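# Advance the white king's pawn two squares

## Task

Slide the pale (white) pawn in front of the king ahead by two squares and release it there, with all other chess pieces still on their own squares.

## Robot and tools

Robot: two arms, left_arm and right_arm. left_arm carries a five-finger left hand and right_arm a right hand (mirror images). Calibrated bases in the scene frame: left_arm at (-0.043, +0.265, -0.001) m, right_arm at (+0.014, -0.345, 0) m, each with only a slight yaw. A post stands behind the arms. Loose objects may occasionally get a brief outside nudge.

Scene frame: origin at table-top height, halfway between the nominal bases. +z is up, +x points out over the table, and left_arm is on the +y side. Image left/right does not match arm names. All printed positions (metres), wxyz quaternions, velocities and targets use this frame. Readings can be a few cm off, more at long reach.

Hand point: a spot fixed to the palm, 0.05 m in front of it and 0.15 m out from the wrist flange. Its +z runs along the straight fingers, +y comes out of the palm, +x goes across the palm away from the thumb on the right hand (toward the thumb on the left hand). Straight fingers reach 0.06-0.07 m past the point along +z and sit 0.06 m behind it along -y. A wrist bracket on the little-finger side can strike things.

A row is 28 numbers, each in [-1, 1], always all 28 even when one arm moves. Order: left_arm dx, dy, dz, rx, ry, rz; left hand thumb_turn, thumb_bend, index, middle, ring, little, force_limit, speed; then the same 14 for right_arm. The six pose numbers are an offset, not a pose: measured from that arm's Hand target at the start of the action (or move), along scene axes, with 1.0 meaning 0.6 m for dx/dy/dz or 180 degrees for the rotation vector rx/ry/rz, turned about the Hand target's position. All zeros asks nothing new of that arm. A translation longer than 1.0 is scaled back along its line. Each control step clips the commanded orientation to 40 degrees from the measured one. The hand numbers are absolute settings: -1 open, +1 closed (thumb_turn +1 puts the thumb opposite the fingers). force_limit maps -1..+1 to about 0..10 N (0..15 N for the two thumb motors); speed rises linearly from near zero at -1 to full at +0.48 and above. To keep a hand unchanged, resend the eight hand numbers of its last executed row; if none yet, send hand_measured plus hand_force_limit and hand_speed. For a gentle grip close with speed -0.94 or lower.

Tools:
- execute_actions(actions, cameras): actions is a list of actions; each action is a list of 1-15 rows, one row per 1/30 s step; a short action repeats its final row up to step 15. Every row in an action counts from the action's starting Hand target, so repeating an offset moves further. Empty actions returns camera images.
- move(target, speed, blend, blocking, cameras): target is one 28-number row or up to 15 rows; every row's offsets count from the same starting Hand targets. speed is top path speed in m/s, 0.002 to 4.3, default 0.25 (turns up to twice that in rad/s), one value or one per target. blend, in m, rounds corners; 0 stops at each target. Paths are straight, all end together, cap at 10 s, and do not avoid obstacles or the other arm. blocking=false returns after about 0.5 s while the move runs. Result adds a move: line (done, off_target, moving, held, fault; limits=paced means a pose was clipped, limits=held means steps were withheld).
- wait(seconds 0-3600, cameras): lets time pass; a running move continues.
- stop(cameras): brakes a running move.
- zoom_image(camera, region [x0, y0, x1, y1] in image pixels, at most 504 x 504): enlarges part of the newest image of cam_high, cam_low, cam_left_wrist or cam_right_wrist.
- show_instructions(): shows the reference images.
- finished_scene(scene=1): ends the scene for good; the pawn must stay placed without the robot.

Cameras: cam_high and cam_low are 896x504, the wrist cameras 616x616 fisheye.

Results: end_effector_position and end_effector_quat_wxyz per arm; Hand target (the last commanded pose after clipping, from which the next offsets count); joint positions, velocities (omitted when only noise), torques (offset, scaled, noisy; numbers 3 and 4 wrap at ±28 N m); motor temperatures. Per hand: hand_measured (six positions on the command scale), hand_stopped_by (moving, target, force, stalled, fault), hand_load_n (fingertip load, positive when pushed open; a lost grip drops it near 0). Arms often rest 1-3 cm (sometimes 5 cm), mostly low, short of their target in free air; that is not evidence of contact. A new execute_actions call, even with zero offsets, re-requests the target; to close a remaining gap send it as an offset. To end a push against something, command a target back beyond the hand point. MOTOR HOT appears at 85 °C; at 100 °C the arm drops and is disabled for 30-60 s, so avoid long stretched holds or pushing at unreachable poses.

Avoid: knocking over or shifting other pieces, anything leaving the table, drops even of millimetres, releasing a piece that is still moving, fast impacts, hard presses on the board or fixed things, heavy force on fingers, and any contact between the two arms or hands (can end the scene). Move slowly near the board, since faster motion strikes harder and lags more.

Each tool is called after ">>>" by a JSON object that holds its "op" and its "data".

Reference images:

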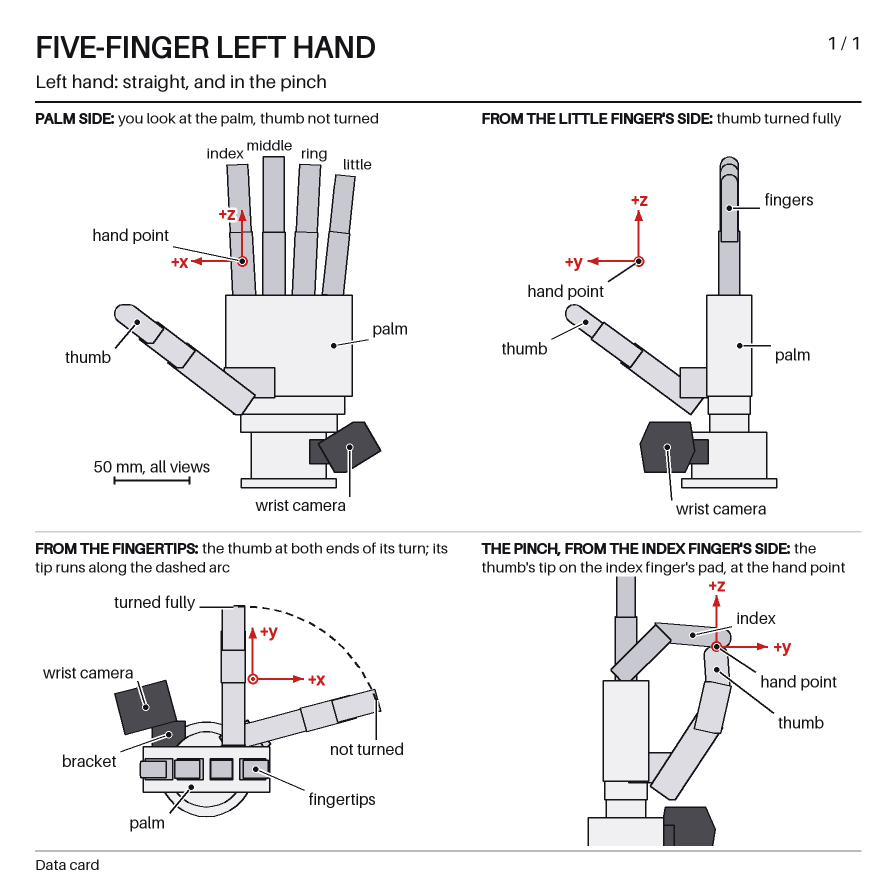

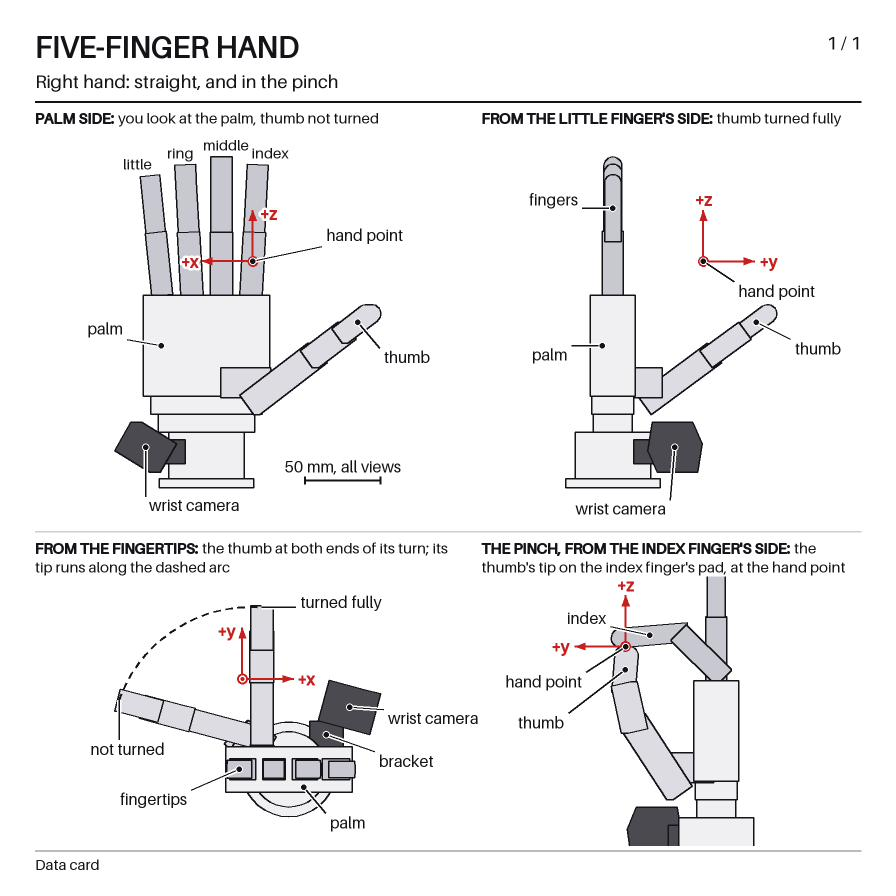

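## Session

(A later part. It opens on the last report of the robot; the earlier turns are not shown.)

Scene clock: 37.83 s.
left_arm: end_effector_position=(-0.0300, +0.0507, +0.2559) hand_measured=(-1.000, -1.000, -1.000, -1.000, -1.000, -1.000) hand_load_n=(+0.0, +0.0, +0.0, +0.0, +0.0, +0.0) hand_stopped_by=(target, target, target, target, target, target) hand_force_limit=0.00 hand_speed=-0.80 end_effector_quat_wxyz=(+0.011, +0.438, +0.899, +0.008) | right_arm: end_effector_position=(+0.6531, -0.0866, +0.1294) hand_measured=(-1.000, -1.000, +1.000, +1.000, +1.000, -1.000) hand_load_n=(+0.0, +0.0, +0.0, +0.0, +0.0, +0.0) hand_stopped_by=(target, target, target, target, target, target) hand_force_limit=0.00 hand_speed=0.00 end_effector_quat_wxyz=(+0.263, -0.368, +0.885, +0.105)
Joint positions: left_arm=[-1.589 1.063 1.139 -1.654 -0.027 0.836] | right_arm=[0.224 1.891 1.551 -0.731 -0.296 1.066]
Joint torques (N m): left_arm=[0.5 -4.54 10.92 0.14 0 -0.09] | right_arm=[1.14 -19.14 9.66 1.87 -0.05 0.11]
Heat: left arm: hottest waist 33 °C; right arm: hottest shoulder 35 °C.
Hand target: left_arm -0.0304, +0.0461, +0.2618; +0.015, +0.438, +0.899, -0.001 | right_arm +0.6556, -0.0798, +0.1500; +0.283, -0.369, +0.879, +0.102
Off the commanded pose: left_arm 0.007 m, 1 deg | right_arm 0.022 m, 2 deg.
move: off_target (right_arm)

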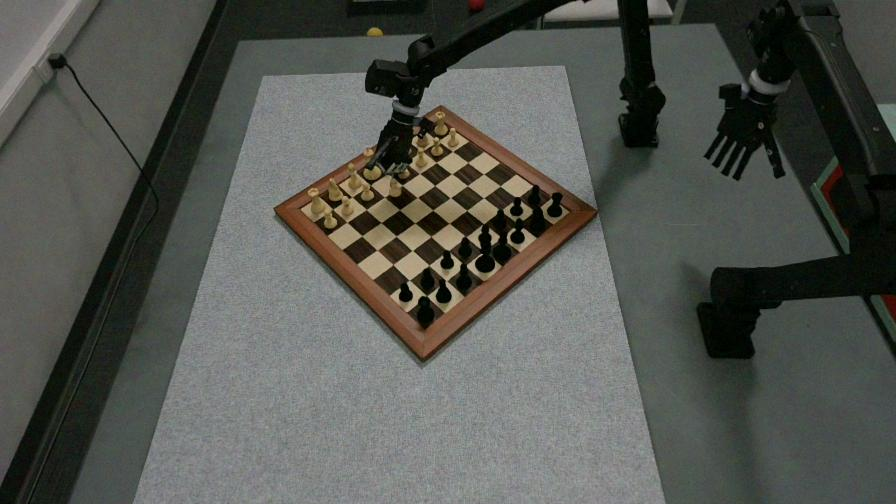

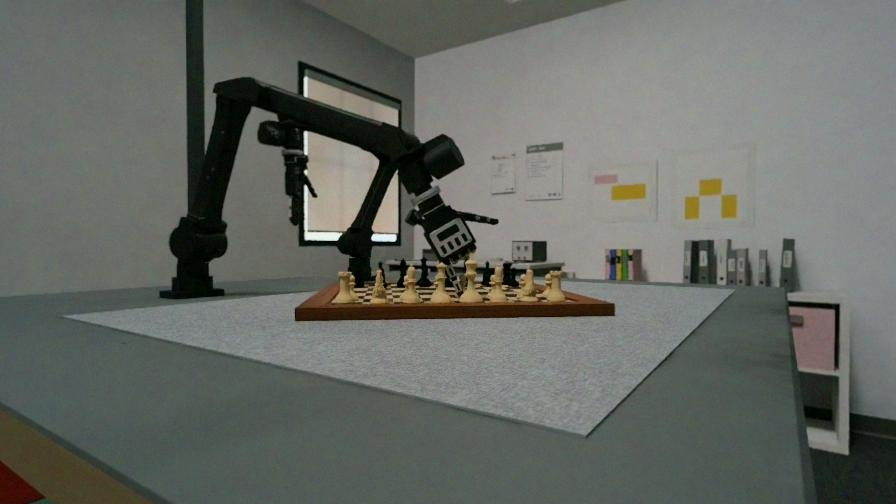

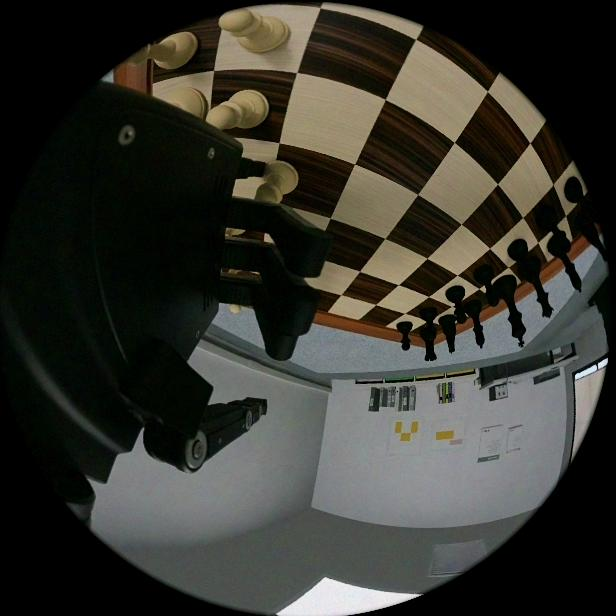

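>>> {"op": "move", "data": {"target": [[0,0,0,0,0,0,-1,-1,-1,-1,-1,-1,0,-0.8,0.027,-0.015,0.01,0,0,0,-1,-1,1,1,1,-1,0,0]], "cameras": ["cam_high","cam_low","cam_right_wrist"], "speed": 0.04}}

>>> {"op": "zoom_image", "data": {"camera": "cam_high", "region": [360, 140, 420, 200]}}

>>> {"op": "zoom_image", "data": {"camera": "cam_low", "region": [430, 240, 490, 300]}}

>>> {"op": "zoom_image", "data": {"camera": "cam_right_wrist", "region": [210, 80, 350, 240]}}

Scene clock: 39.33 s.
left_arm: end_effector_position=(-0.0300, +0.0507, +0.2559) hand_measured=(-1.000, -1.000, -1.000, -1.000, -1.000, -1.000) hand_load_n=(+0.0, +0.0, +0.0, +0.0, +0.5, +0.0) hand_stopped_by=(target, target, target, target, target, target) hand_force_limit=0.00 hand_speed=-0.80 end_effector_quat_wxyz=(+0.011, +0.438, +0.899, +0.008) | right_arm: end_effector_position=(+0.6561, -0.0855, +0.1371) hand_measured=(-1.000, -1.000, +1.000, +1.000, +1.000, -1.000) hand_load_n=(+0.0, +0.0, +0.0, +0.0, +0.0, +0.0) hand_stopped_by=(target, target, target, target, target, target) hand_force_limit=0.00 hand_speed=0.00 end_effector_quat_wxyz=(+0.266, -0.369, +0.884, +0.106)
Joint positions: left_arm=[-1.589 1.063 1.139 -1.654 -0.027 0.836] | right_arm=[0.224 1.891 1.57 -0.745 -0.3 1.065]
Joint torques (N m): left_arm=[0.44 -4.6 10.93 0.16 0.01 -0.09] | right_arm=[-0.62 -16.85 13.23 0.92 -0.31 0]
Heat: left arm: hottest waist 33 °C; right arm: hottest shoulder 35 °C.
Hand target: left_arm -0.0304, +0.0461, +0.2618; +0.015, +0.438, +0.899, -0.001 | right_arm +0.6718, -0.0888, +0.1560; +0.283, -0.370, +0.879, +0.102
Off the commanded pose: left_arm 0.007 m, 1 deg | right_arm 0.025 m, 2 deg.
move: off_target (right_arm)

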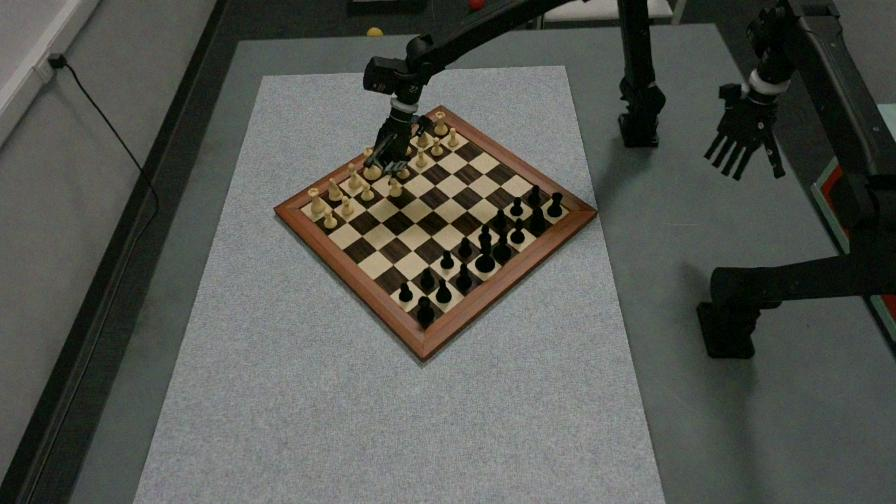

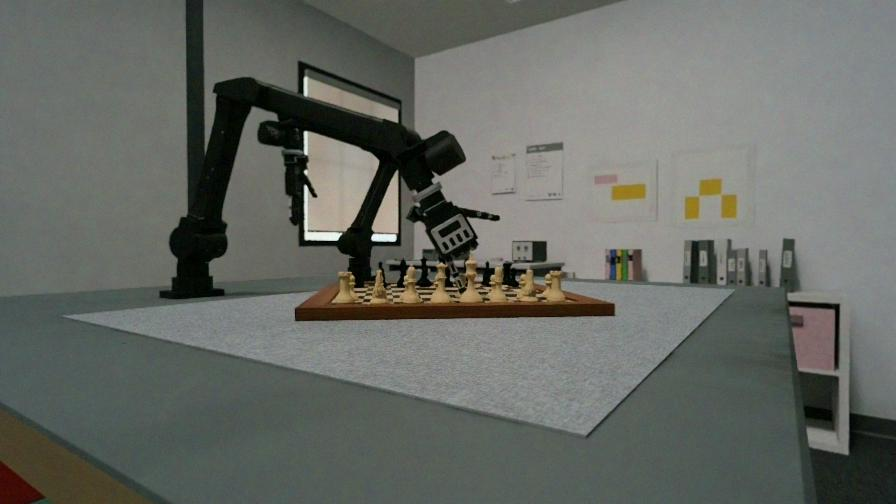

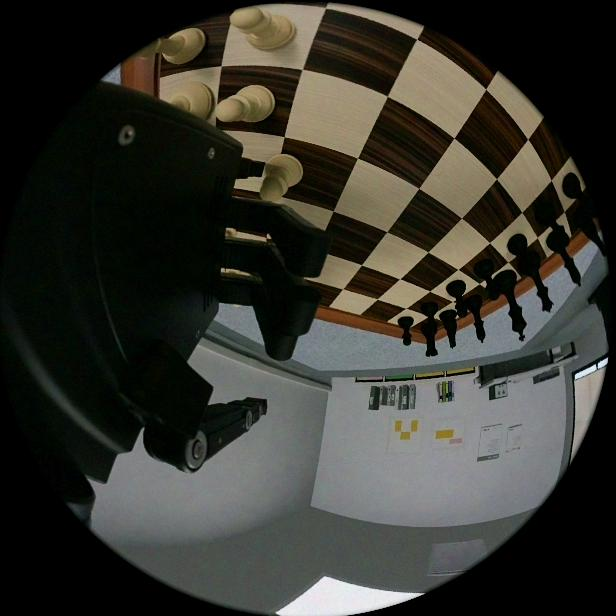

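Scaled by 8.400 from the camera's image (finer frame: 1280x720).

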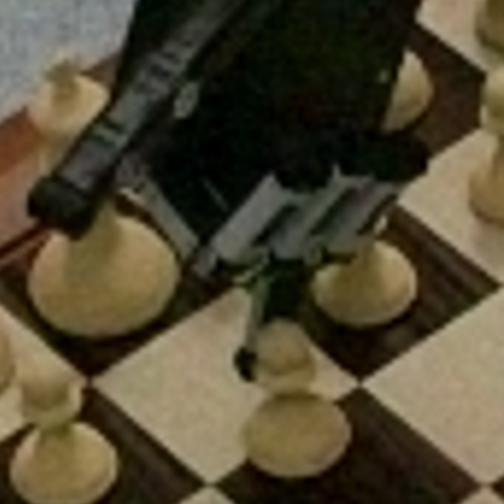

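Scaled by 8.400 from the camera's image (finer frame: 1280x720).

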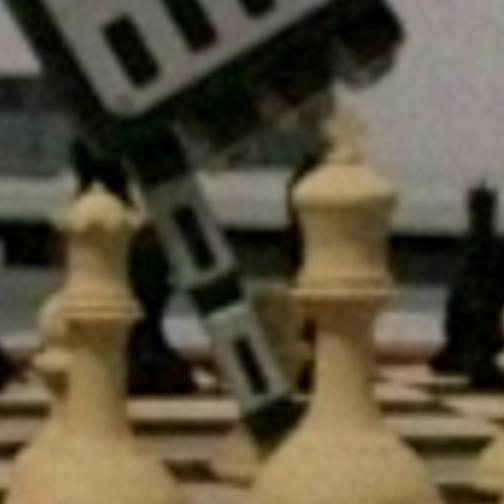

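Scaled by 3.150 from the camera's image (finer frame: 880x880).

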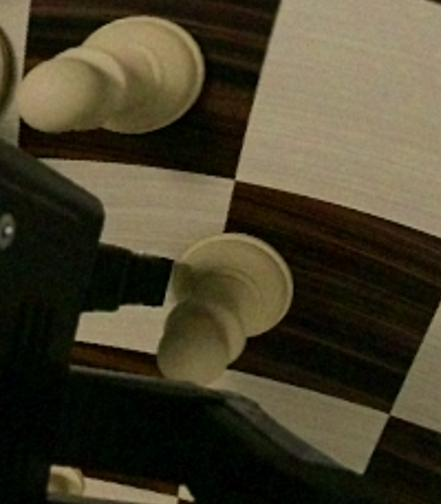

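>>> {"op": "move", "data": {"target": [[0,0,0,0,0,0,-1,-1,-1,-1,-1,-1,0,-0.8,-0.0707,0.0752,0.0017,0,0,0,-1,-1,1,1,1,-1,0,0]], "cameras": ["cam_high","cam_low","cam_right_wrist"], "speed": 0.04}}

>>> {"op": "zoom_image", "data": {"camera": "cam_high", "region": [370, 150, 440, 220]}}

>>> {"op": "zoom_image", "data": {"camera": "cam_low", "region": [430, 240, 490, 300]}}

>>> {"op": "zoom_image", "data": {"camera": "cam_right_wrist", "region": [210, 80, 350, 240]}}

Scene clock: 41.87 s.
left_arm: end_effector_position=(-0.0300, +0.0507, +0.2559) hand_measured=(-1.000, -1.000, -1.000, -1.000, -1.000, -1.000) hand_load_n=(+0.0, +0.0, +0.0, +0.0, +0.0, +0.0) hand_stopped_by=(target, target, target, target, target, target) hand_force_limit=0.00 hand_speed=-0.80 end_effector_quat_wxyz=(+0.011, +0.438, +0.899, +0.008) | right_arm: end_effector_position=(+0.6276, -0.0508, +0.1368) hand_measured=(-1.000, -1.000, +1.000, +1.000, +1.000, -1.000) hand_load_n=(+0.0, +0.0, +0.0, +0.0, +0.0, +0.0) hand_stopped_by=(target, target, target, target, target, target) hand_force_limit=0.00 hand_speed=0.00 end_effector_quat_wxyz=(+0.263, -0.369, +0.886, +0.104)
Joint positions: left_arm=[-1.589 1.063 1.139 -1.654 -0.027 0.836] | right_arm=[0.293 1.842 1.498 -0.709 -0.259 1.128]
Joint torques (N m): left_arm=[0.44 -4.6 10.92 0.14 0 -0.09] | right_arm=[1.2 -18.49 9.63 1.87 -0.03 0.15]
Heat: left arm: hottest waist 33 °C; right arm: hottest shoulder 35 °C.
Hand target: left_arm -0.0304, +0.0461, +0.2618; +0.015, +0.438, +0.899, -0.001 | right_arm +0.6294, -0.0436, +0.1573; +0.283, -0.370, +0.879, +0.102
Off the commanded pose: left_arm 0.007 m, 1 deg | right_arm 0.022 m, 2 deg.
move: off_target (right_arm)

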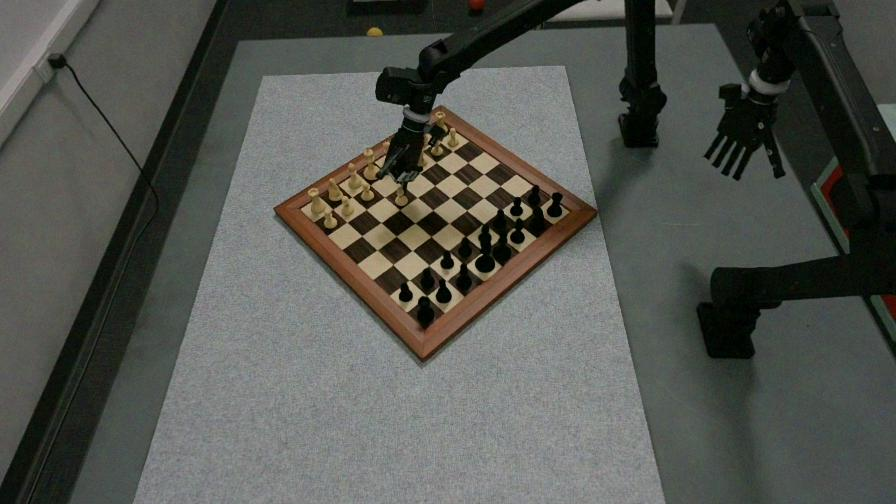

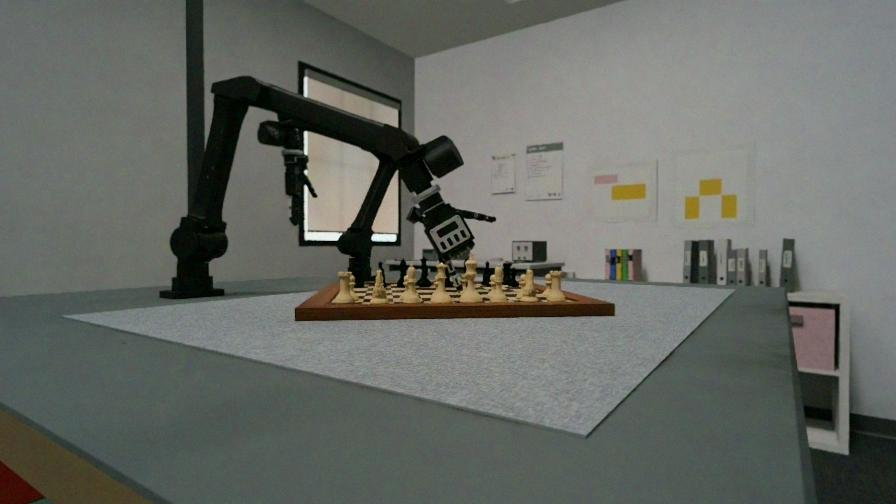

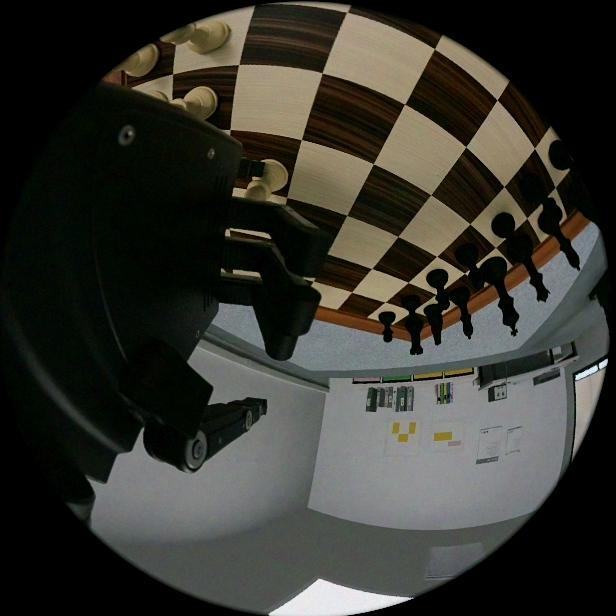

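Scaled by 7.200 from the camera's image (finer frame: 1280x720).

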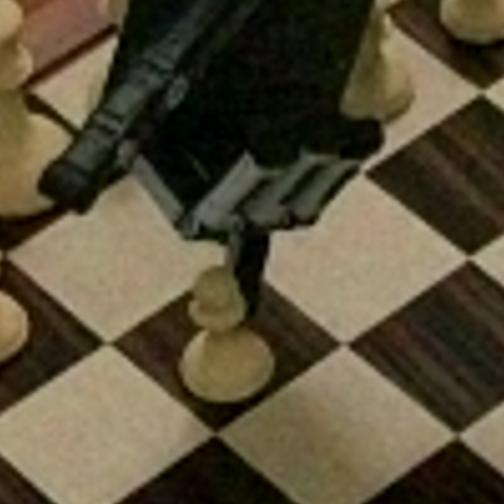

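Scaled by 8.400 from the camera's image (finer frame: 1280x720).

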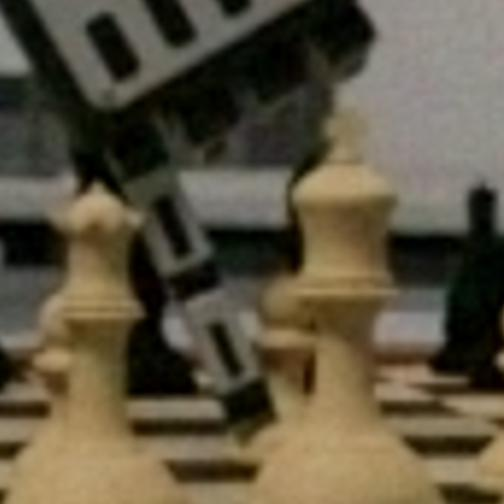

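Scaled by 3.150 from the camera's image (finer frame: 880x880).

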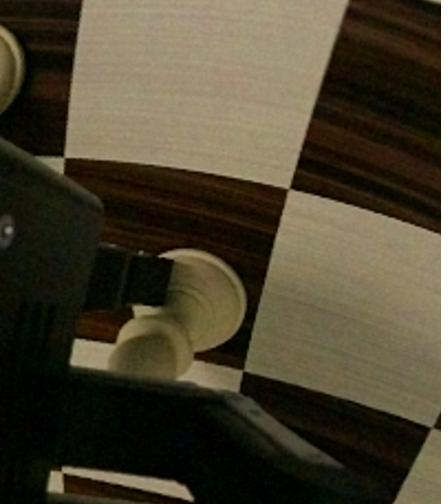

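>>> {"op": "move", "data": {"target": [[0,0,0,0,0,0,-1,-1,-1,-1,-1,-1,0,-0.8,0.046,-0.013,0,0,0,0,-1,-1,1,1,1,-1,0,0]], "cameras": ["cam_high","cam_low","cam_right_wrist"], "speed": 0.04}}

>>> {"op": "zoom_image", "data": {"camera": "cam_high", "region": [370, 150, 440, 220]}}

>>> {"op": "zoom_image", "data": {"camera": "cam_low", "region": [430, 240, 490, 300]}}

>>> {"op": "zoom_image", "data": {"camera": "cam_right_wrist", "region": [210, 80, 350, 240]}}

Scene clock: 43.97 s.
left_arm: end_effector_position=(-0.0300, +0.0507, +0.2559) hand_measured=(-1.000, -1.000, -1.000, -1.000, -1.000, -1.000) hand_load_n=(+0.0, -0.5, +0.0, -0.5, +0.0, +0.0) hand_stopped_by=(target, target, target, target, target, target) hand_force_limit=0.00 hand_speed=-0.80 end_effector_quat_wxyz=(+0.011, +0.438, +0.899, +0.008) | right_arm: end_effector_position=(+0.6402, -0.0489, +0.1421) hand_measured=(-1.000, -1.000, +1.000, +1.000, +1.000, -1.000) hand_load_n=(+0.0, +0.0, +0.0, +0.0, +0.0, +0.0) hand_stopped_by=(target, target, target, target, target, target) hand_force_limit=0.00 hand_speed=0.00 end_effector_quat_wxyz=(+0.269, -0.370, +0.883, +0.105)
Joint positions: left_arm=[-1.589 1.063 1.139 -1.654 -0.027 0.836] | right_arm=[0.29 1.865 1.543 -0.721 -0.266 1.123]
Joint torques (N m): left_arm=[0.44 -4.66 10.92 0.14 0.01 -0.09] | right_arm=[-0.73 -16.03 13.38 1.02 -0.3 -0.03]
Heat: left arm: hottest waist 33 °C; right arm: hottest shoulder 35 °C.
Hand target: left_arm -0.0304, +0.0461, +0.2618; +0.015, +0.438, +0.899, -0.001 | right_arm +0.6571, -0.0514, +0.1572; +0.283, -0.370, +0.879, +0.102
Off the commanded pose: left_arm 0.007 m, 1 deg | right_arm 0.023 m, 2 deg.
move: off_target (right_arm)

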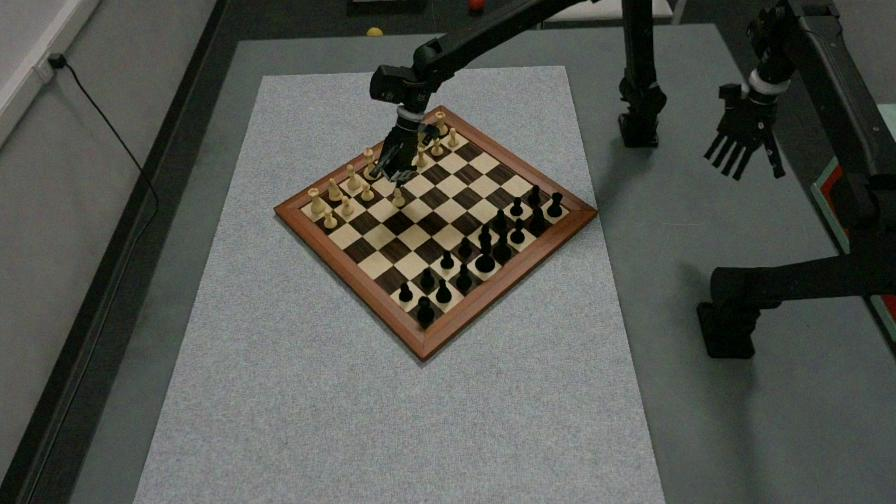

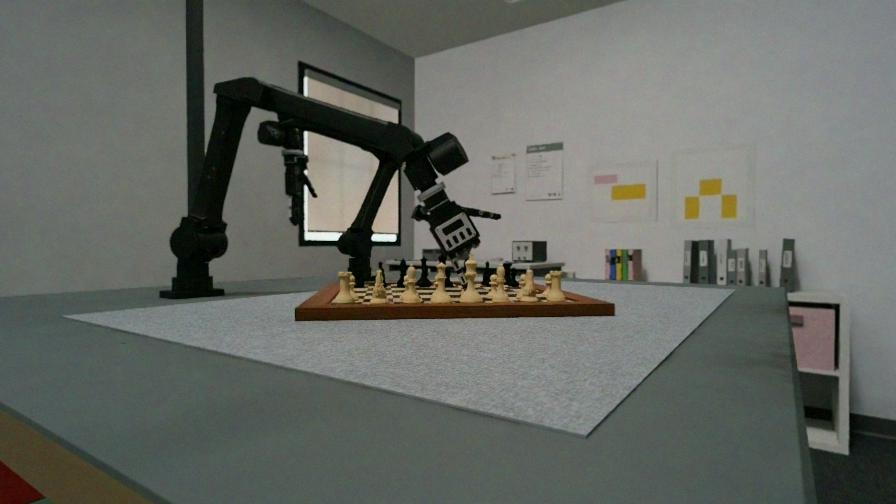

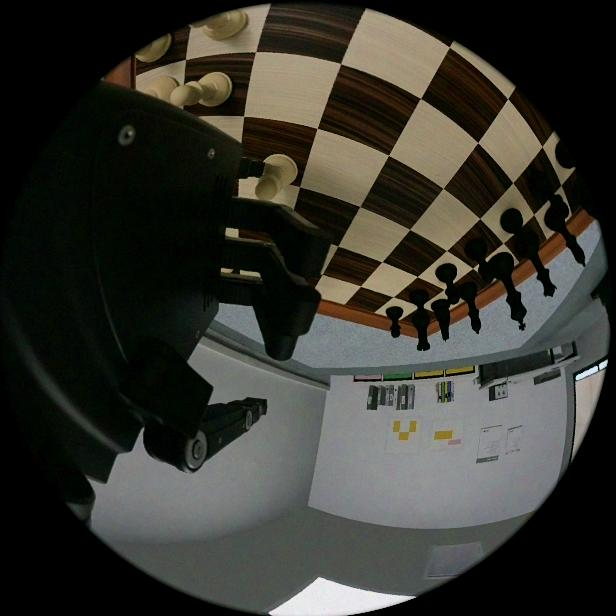

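Scaled by 7.200 from the camera's image (finer frame: 1280x720).

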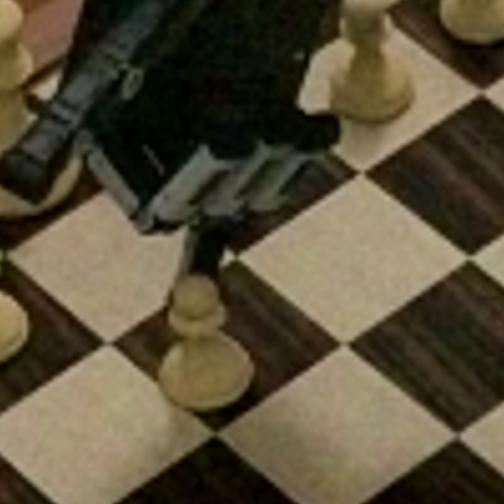

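Scaled by 8.400 from the camera's image (finer frame: 1280x720).

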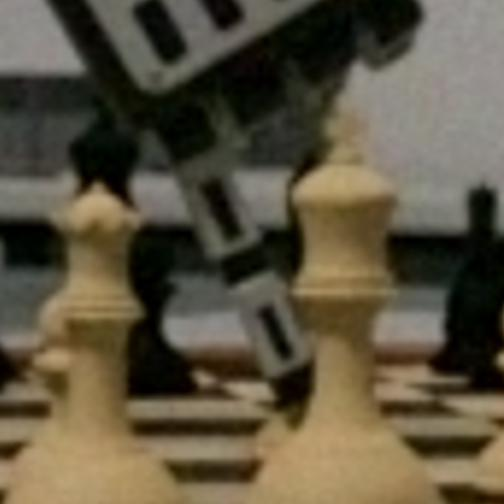

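Scaled by 3.150 from the camera's image (finer frame: 880x880).

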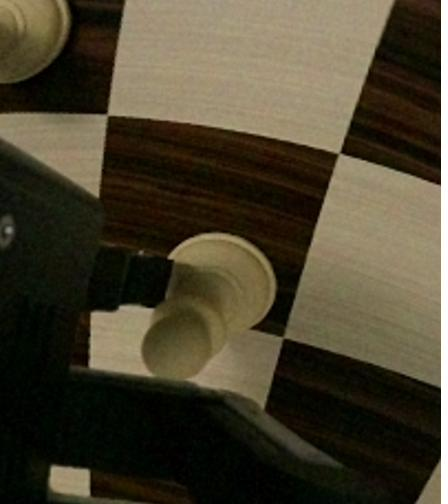

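>>> {"op": "move", "data": {"target": [[0,0,0,0,0,0,-1,-1,-1,-1,-1,-1,0,-0.8,-0.0697,0.0477,-0.0045,0,0,0,-1,-1,1,1,1,-1,0,0]], "cameras": ["cam_high","cam_low","cam_right_wrist"], "speed": 0.04}}

>>> {"op": "zoom_image", "data": {"camera": "cam_high", "region": [370, 160, 440, 230]}}

>>> {"op": "zoom_image", "data": {"camera": "cam_low", "region": [430, 240, 490, 300]}}

>>> {"op": "zoom_image", "data": {"camera": "cam_right_wrist", "region": [210, 80, 350, 240]}}

Scene clock: 46.23 s.
left_arm: end_effector_position=(-0.0300, +0.0507, +0.2559) hand_measured=(-1.000, -1.000, -1.000, -1.000, -1.000, -1.000) hand_load_n=(+0.0, +0.0, +0.0, +0.0, +0.0, +0.0) hand_stopped_by=(target, target, target, target, target, target) hand_force_limit=0.00 hand_speed=-0.80 end_effector_quat_wxyz=(+0.011, +0.438, +0.899, +0.008) | right_arm: end_effector_position=(+0.6136, -0.0301, +0.1343) hand_measured=(-1.000, -1.000, +1.000, +1.000, +1.000, -1.000) hand_load_n=(+0.0, +0.0, +0.0, +0.0, +0.0, +0.0) hand_stopped_by=(target, target, target, target, target, target) hand_force_limit=0.00 hand_speed=0.00 end_effector_quat_wxyz=(+0.263, -0.369, +0.886, +0.103)
Joint positions: left_arm=[-1.589 1.063 1.139 -1.654 -0.027 0.836] | right_arm=[0.335 1.825 1.465 -0.685 -0.237 1.165]
Joint torques (N m): left_arm=[0.56 -4.54 10.96 0.18 0.01 -0.09] | right_arm=[1.2 -18.2 9.62 1.94 -0.02 0.14]
Heat: left arm: hottest waist 33 °C; right arm: hottest shoulder 35 °C.
Hand target: left_arm -0.0304, +0.0461, +0.2618; +0.015, +0.438, +0.899, -0.001 | right_arm +0.6151, -0.0227, +0.1545; +0.283, -0.370, +0.879, +0.102
Off the commanded pose: left_arm 0.007 m, 1 deg | right_arm 0.022 m, 2 deg.
move: off_target (right_arm)

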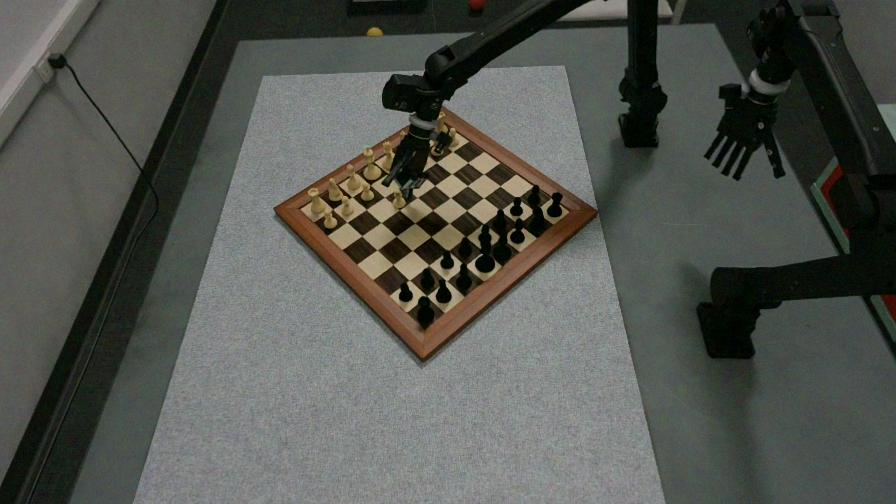

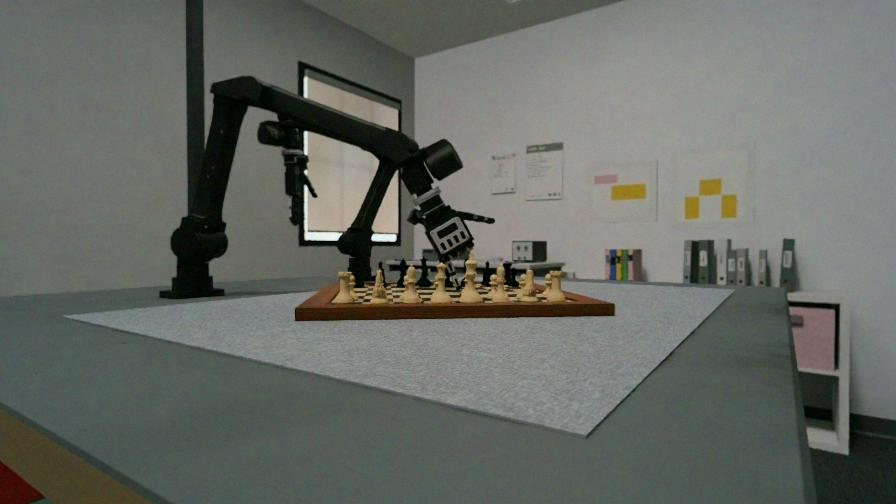

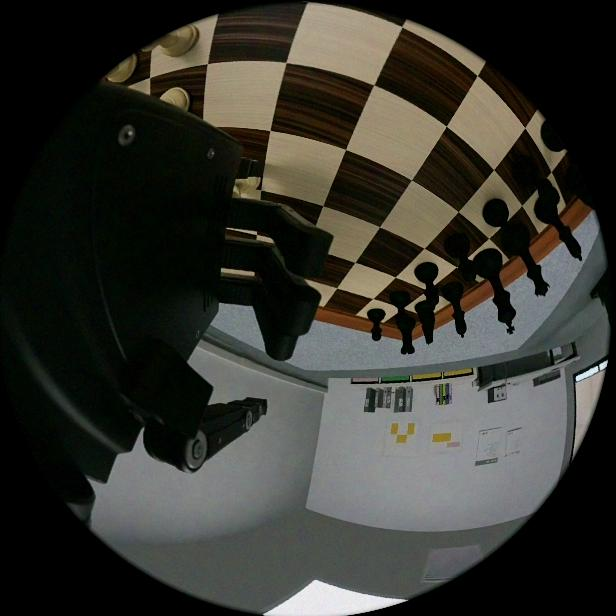

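Scaled by 7.200 from the camera's image (finer frame: 1280x720).

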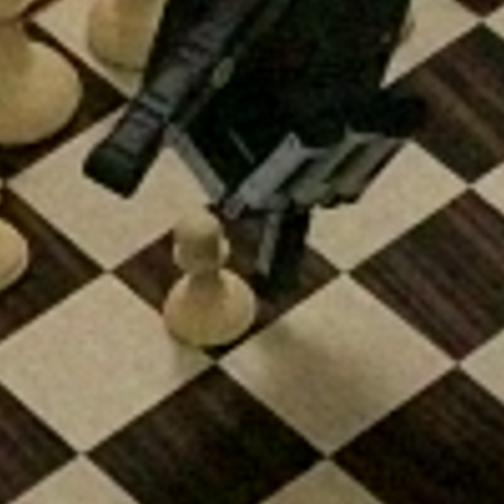

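Scaled by 8.400 from the camera's image (finer frame: 1280x720).

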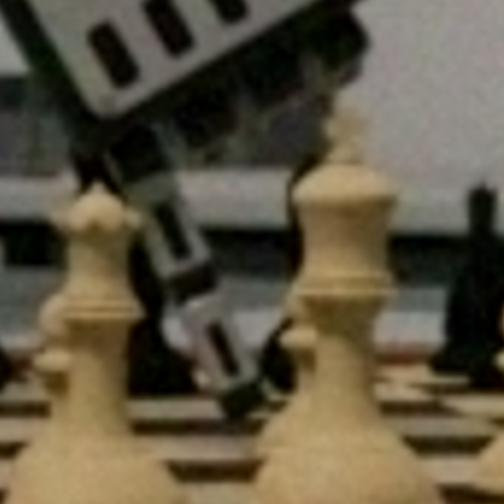

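Scaled by 3.150 from the camera's image (finer frame: 880x880).

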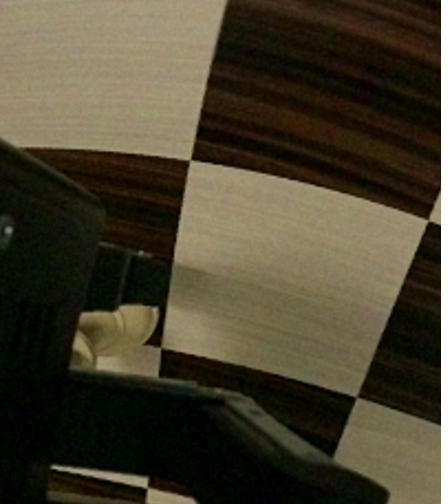

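>>> {"op": "move", "data": {"target": [[0,0,0,0,0,0,-1,-1,-1,-1,-1,-1,0,-0.8,0,0,0.1,0,0,0,-1,-1,1,1,1,-1,0,0],[0,0,0,0,0,0,-1,-1,-1,-1,-1,-1,0,-0.8,0.06,-0.045,0.1,0,0,0,-1,-1,1,1,-1,-1,0,0]], "cameras": ["cam_high","cam_low","cam_right_wrist"], "speed": 0.08}}

>>> {"op": "zoom_image", "data": {"camera": "cam_high", "region": [350, 140, 420, 210]}}

>>> {"op": "zoom_image", "data": {"camera": "cam_low", "region": [430, 240, 490, 300]}}

>>> {"op": "zoom_image", "data": {"camera": "cam_right_wrist", "region": [210, 80, 350, 240]}}

Scene clock: 50.83 s.
left_arm: end_effector_position=(-0.0300, +0.0507, +0.2559) hand_measured=(-1.000, -1.000, -1.000, -1.000, -1.000, -1.000) hand_load_n=(+0.0, -0.5, +0.0, +0.0, +0.0, +0.0) hand_stopped_by=(target, target, target, target, target, target) hand_force_limit=0.00 hand_speed=-0.80 end_effector_quat_wxyz=(+0.011, +0.438, +0.899, +0.008) | right_arm: end_effector_position=(+0.6377, -0.0505, +0.1961) hand_measured=(-1.000, -1.000, +1.000, +1.000, -1.000, -1.000) hand_load_n=(+0.0, +0.0, +0.0, +0.0, +0.0, +0.0) hand_stopped_by=(target, target, target, target, target, target) hand_force_limit=0.00 hand_speed=0.00 end_effector_quat_wxyz=(+0.267, -0.368, +0.885, +0.104)
Joint positions: left_arm=[-1.589 1.063 1.139 -1.654 -0.027 0.836] | right_arm=[0.289 1.821 1.627 -0.852 -0.263 1.127]
Joint torques (N m): left_arm=[0.44 -4.6 10.95 0.16 0.01 -0.09] | right_arm=[-0.21 -16.03 13.75 1.01 -0.26 -0.01]
Heat: left arm: hottest waist 33 °C; right arm: hottest shoulder 35 °C.
Hand target: left_arm -0.0304, +0.0461, +0.2618; +0.015, +0.438, +0.899, -0.001 | right_arm +0.6511, -0.0498, +0.2142; +0.283, -0.370, +0.879, +0.102
Off the commanded pose: left_arm 0.007 m, 1 deg | right_arm 0.023 m, 2 deg.
move: off_target (right_arm); target 2's new numbers were sent with right_arm's hand 0.023 m and 2 deg from that target

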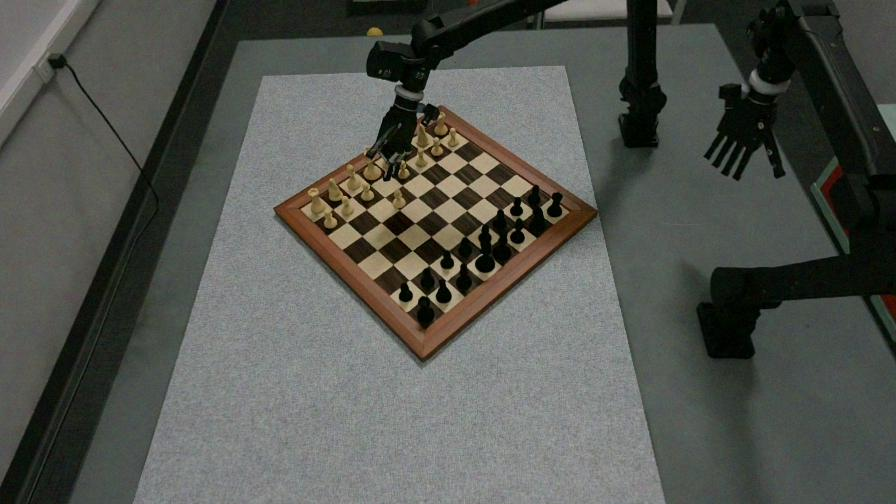

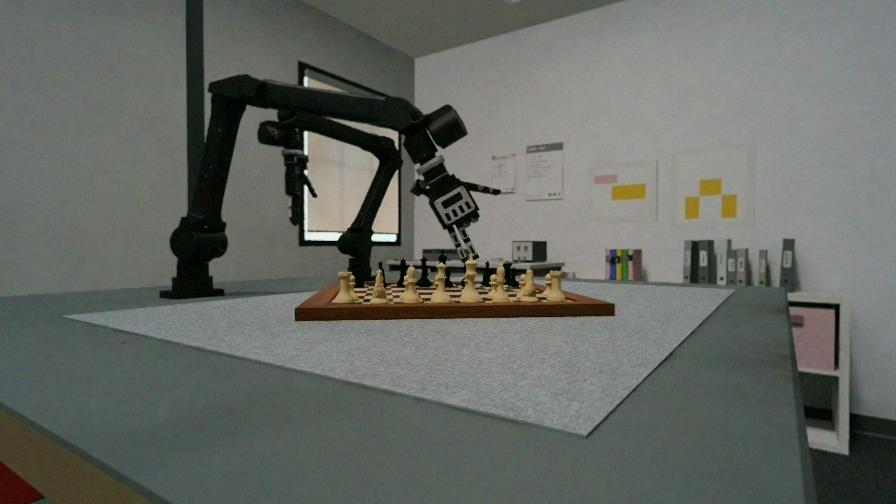

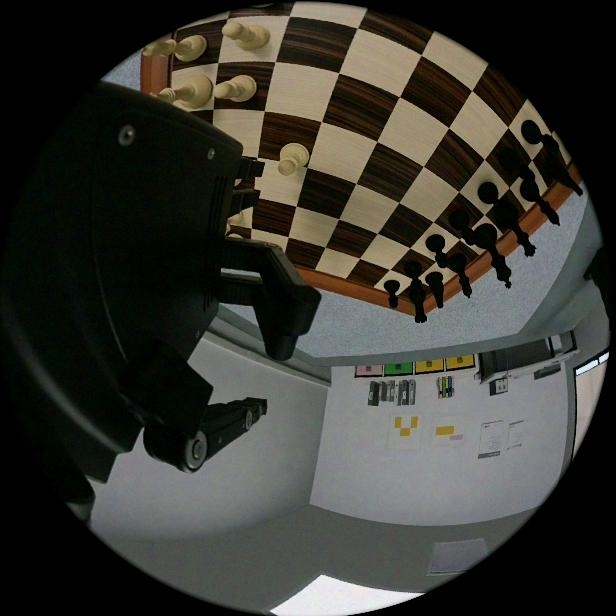

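Scaled by 7.200 from the camera's image (finer frame: 1280x720).

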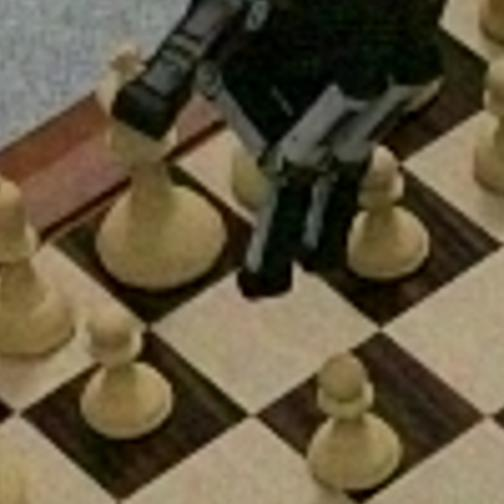

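Scaled by 8.400 from the camera's image (finer frame: 1280x720).

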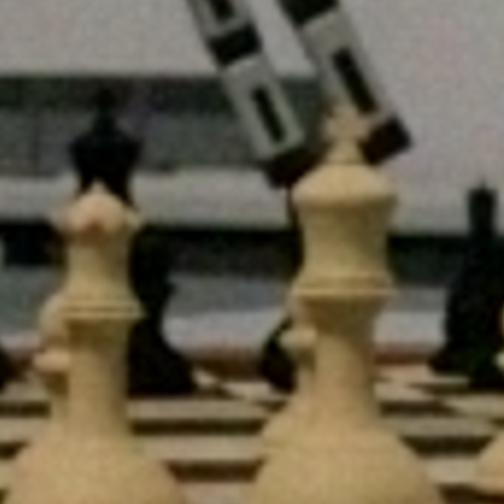

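Scaled by 3.150 from the camera's image (finer frame: 880x880).

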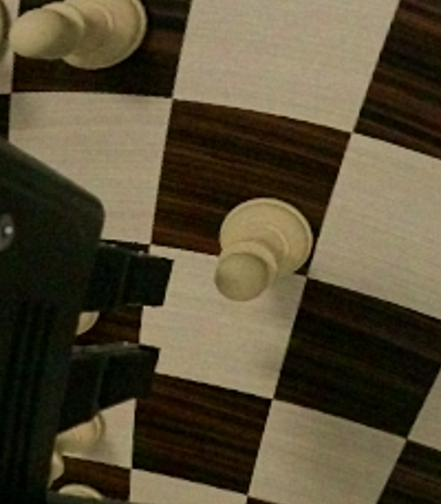

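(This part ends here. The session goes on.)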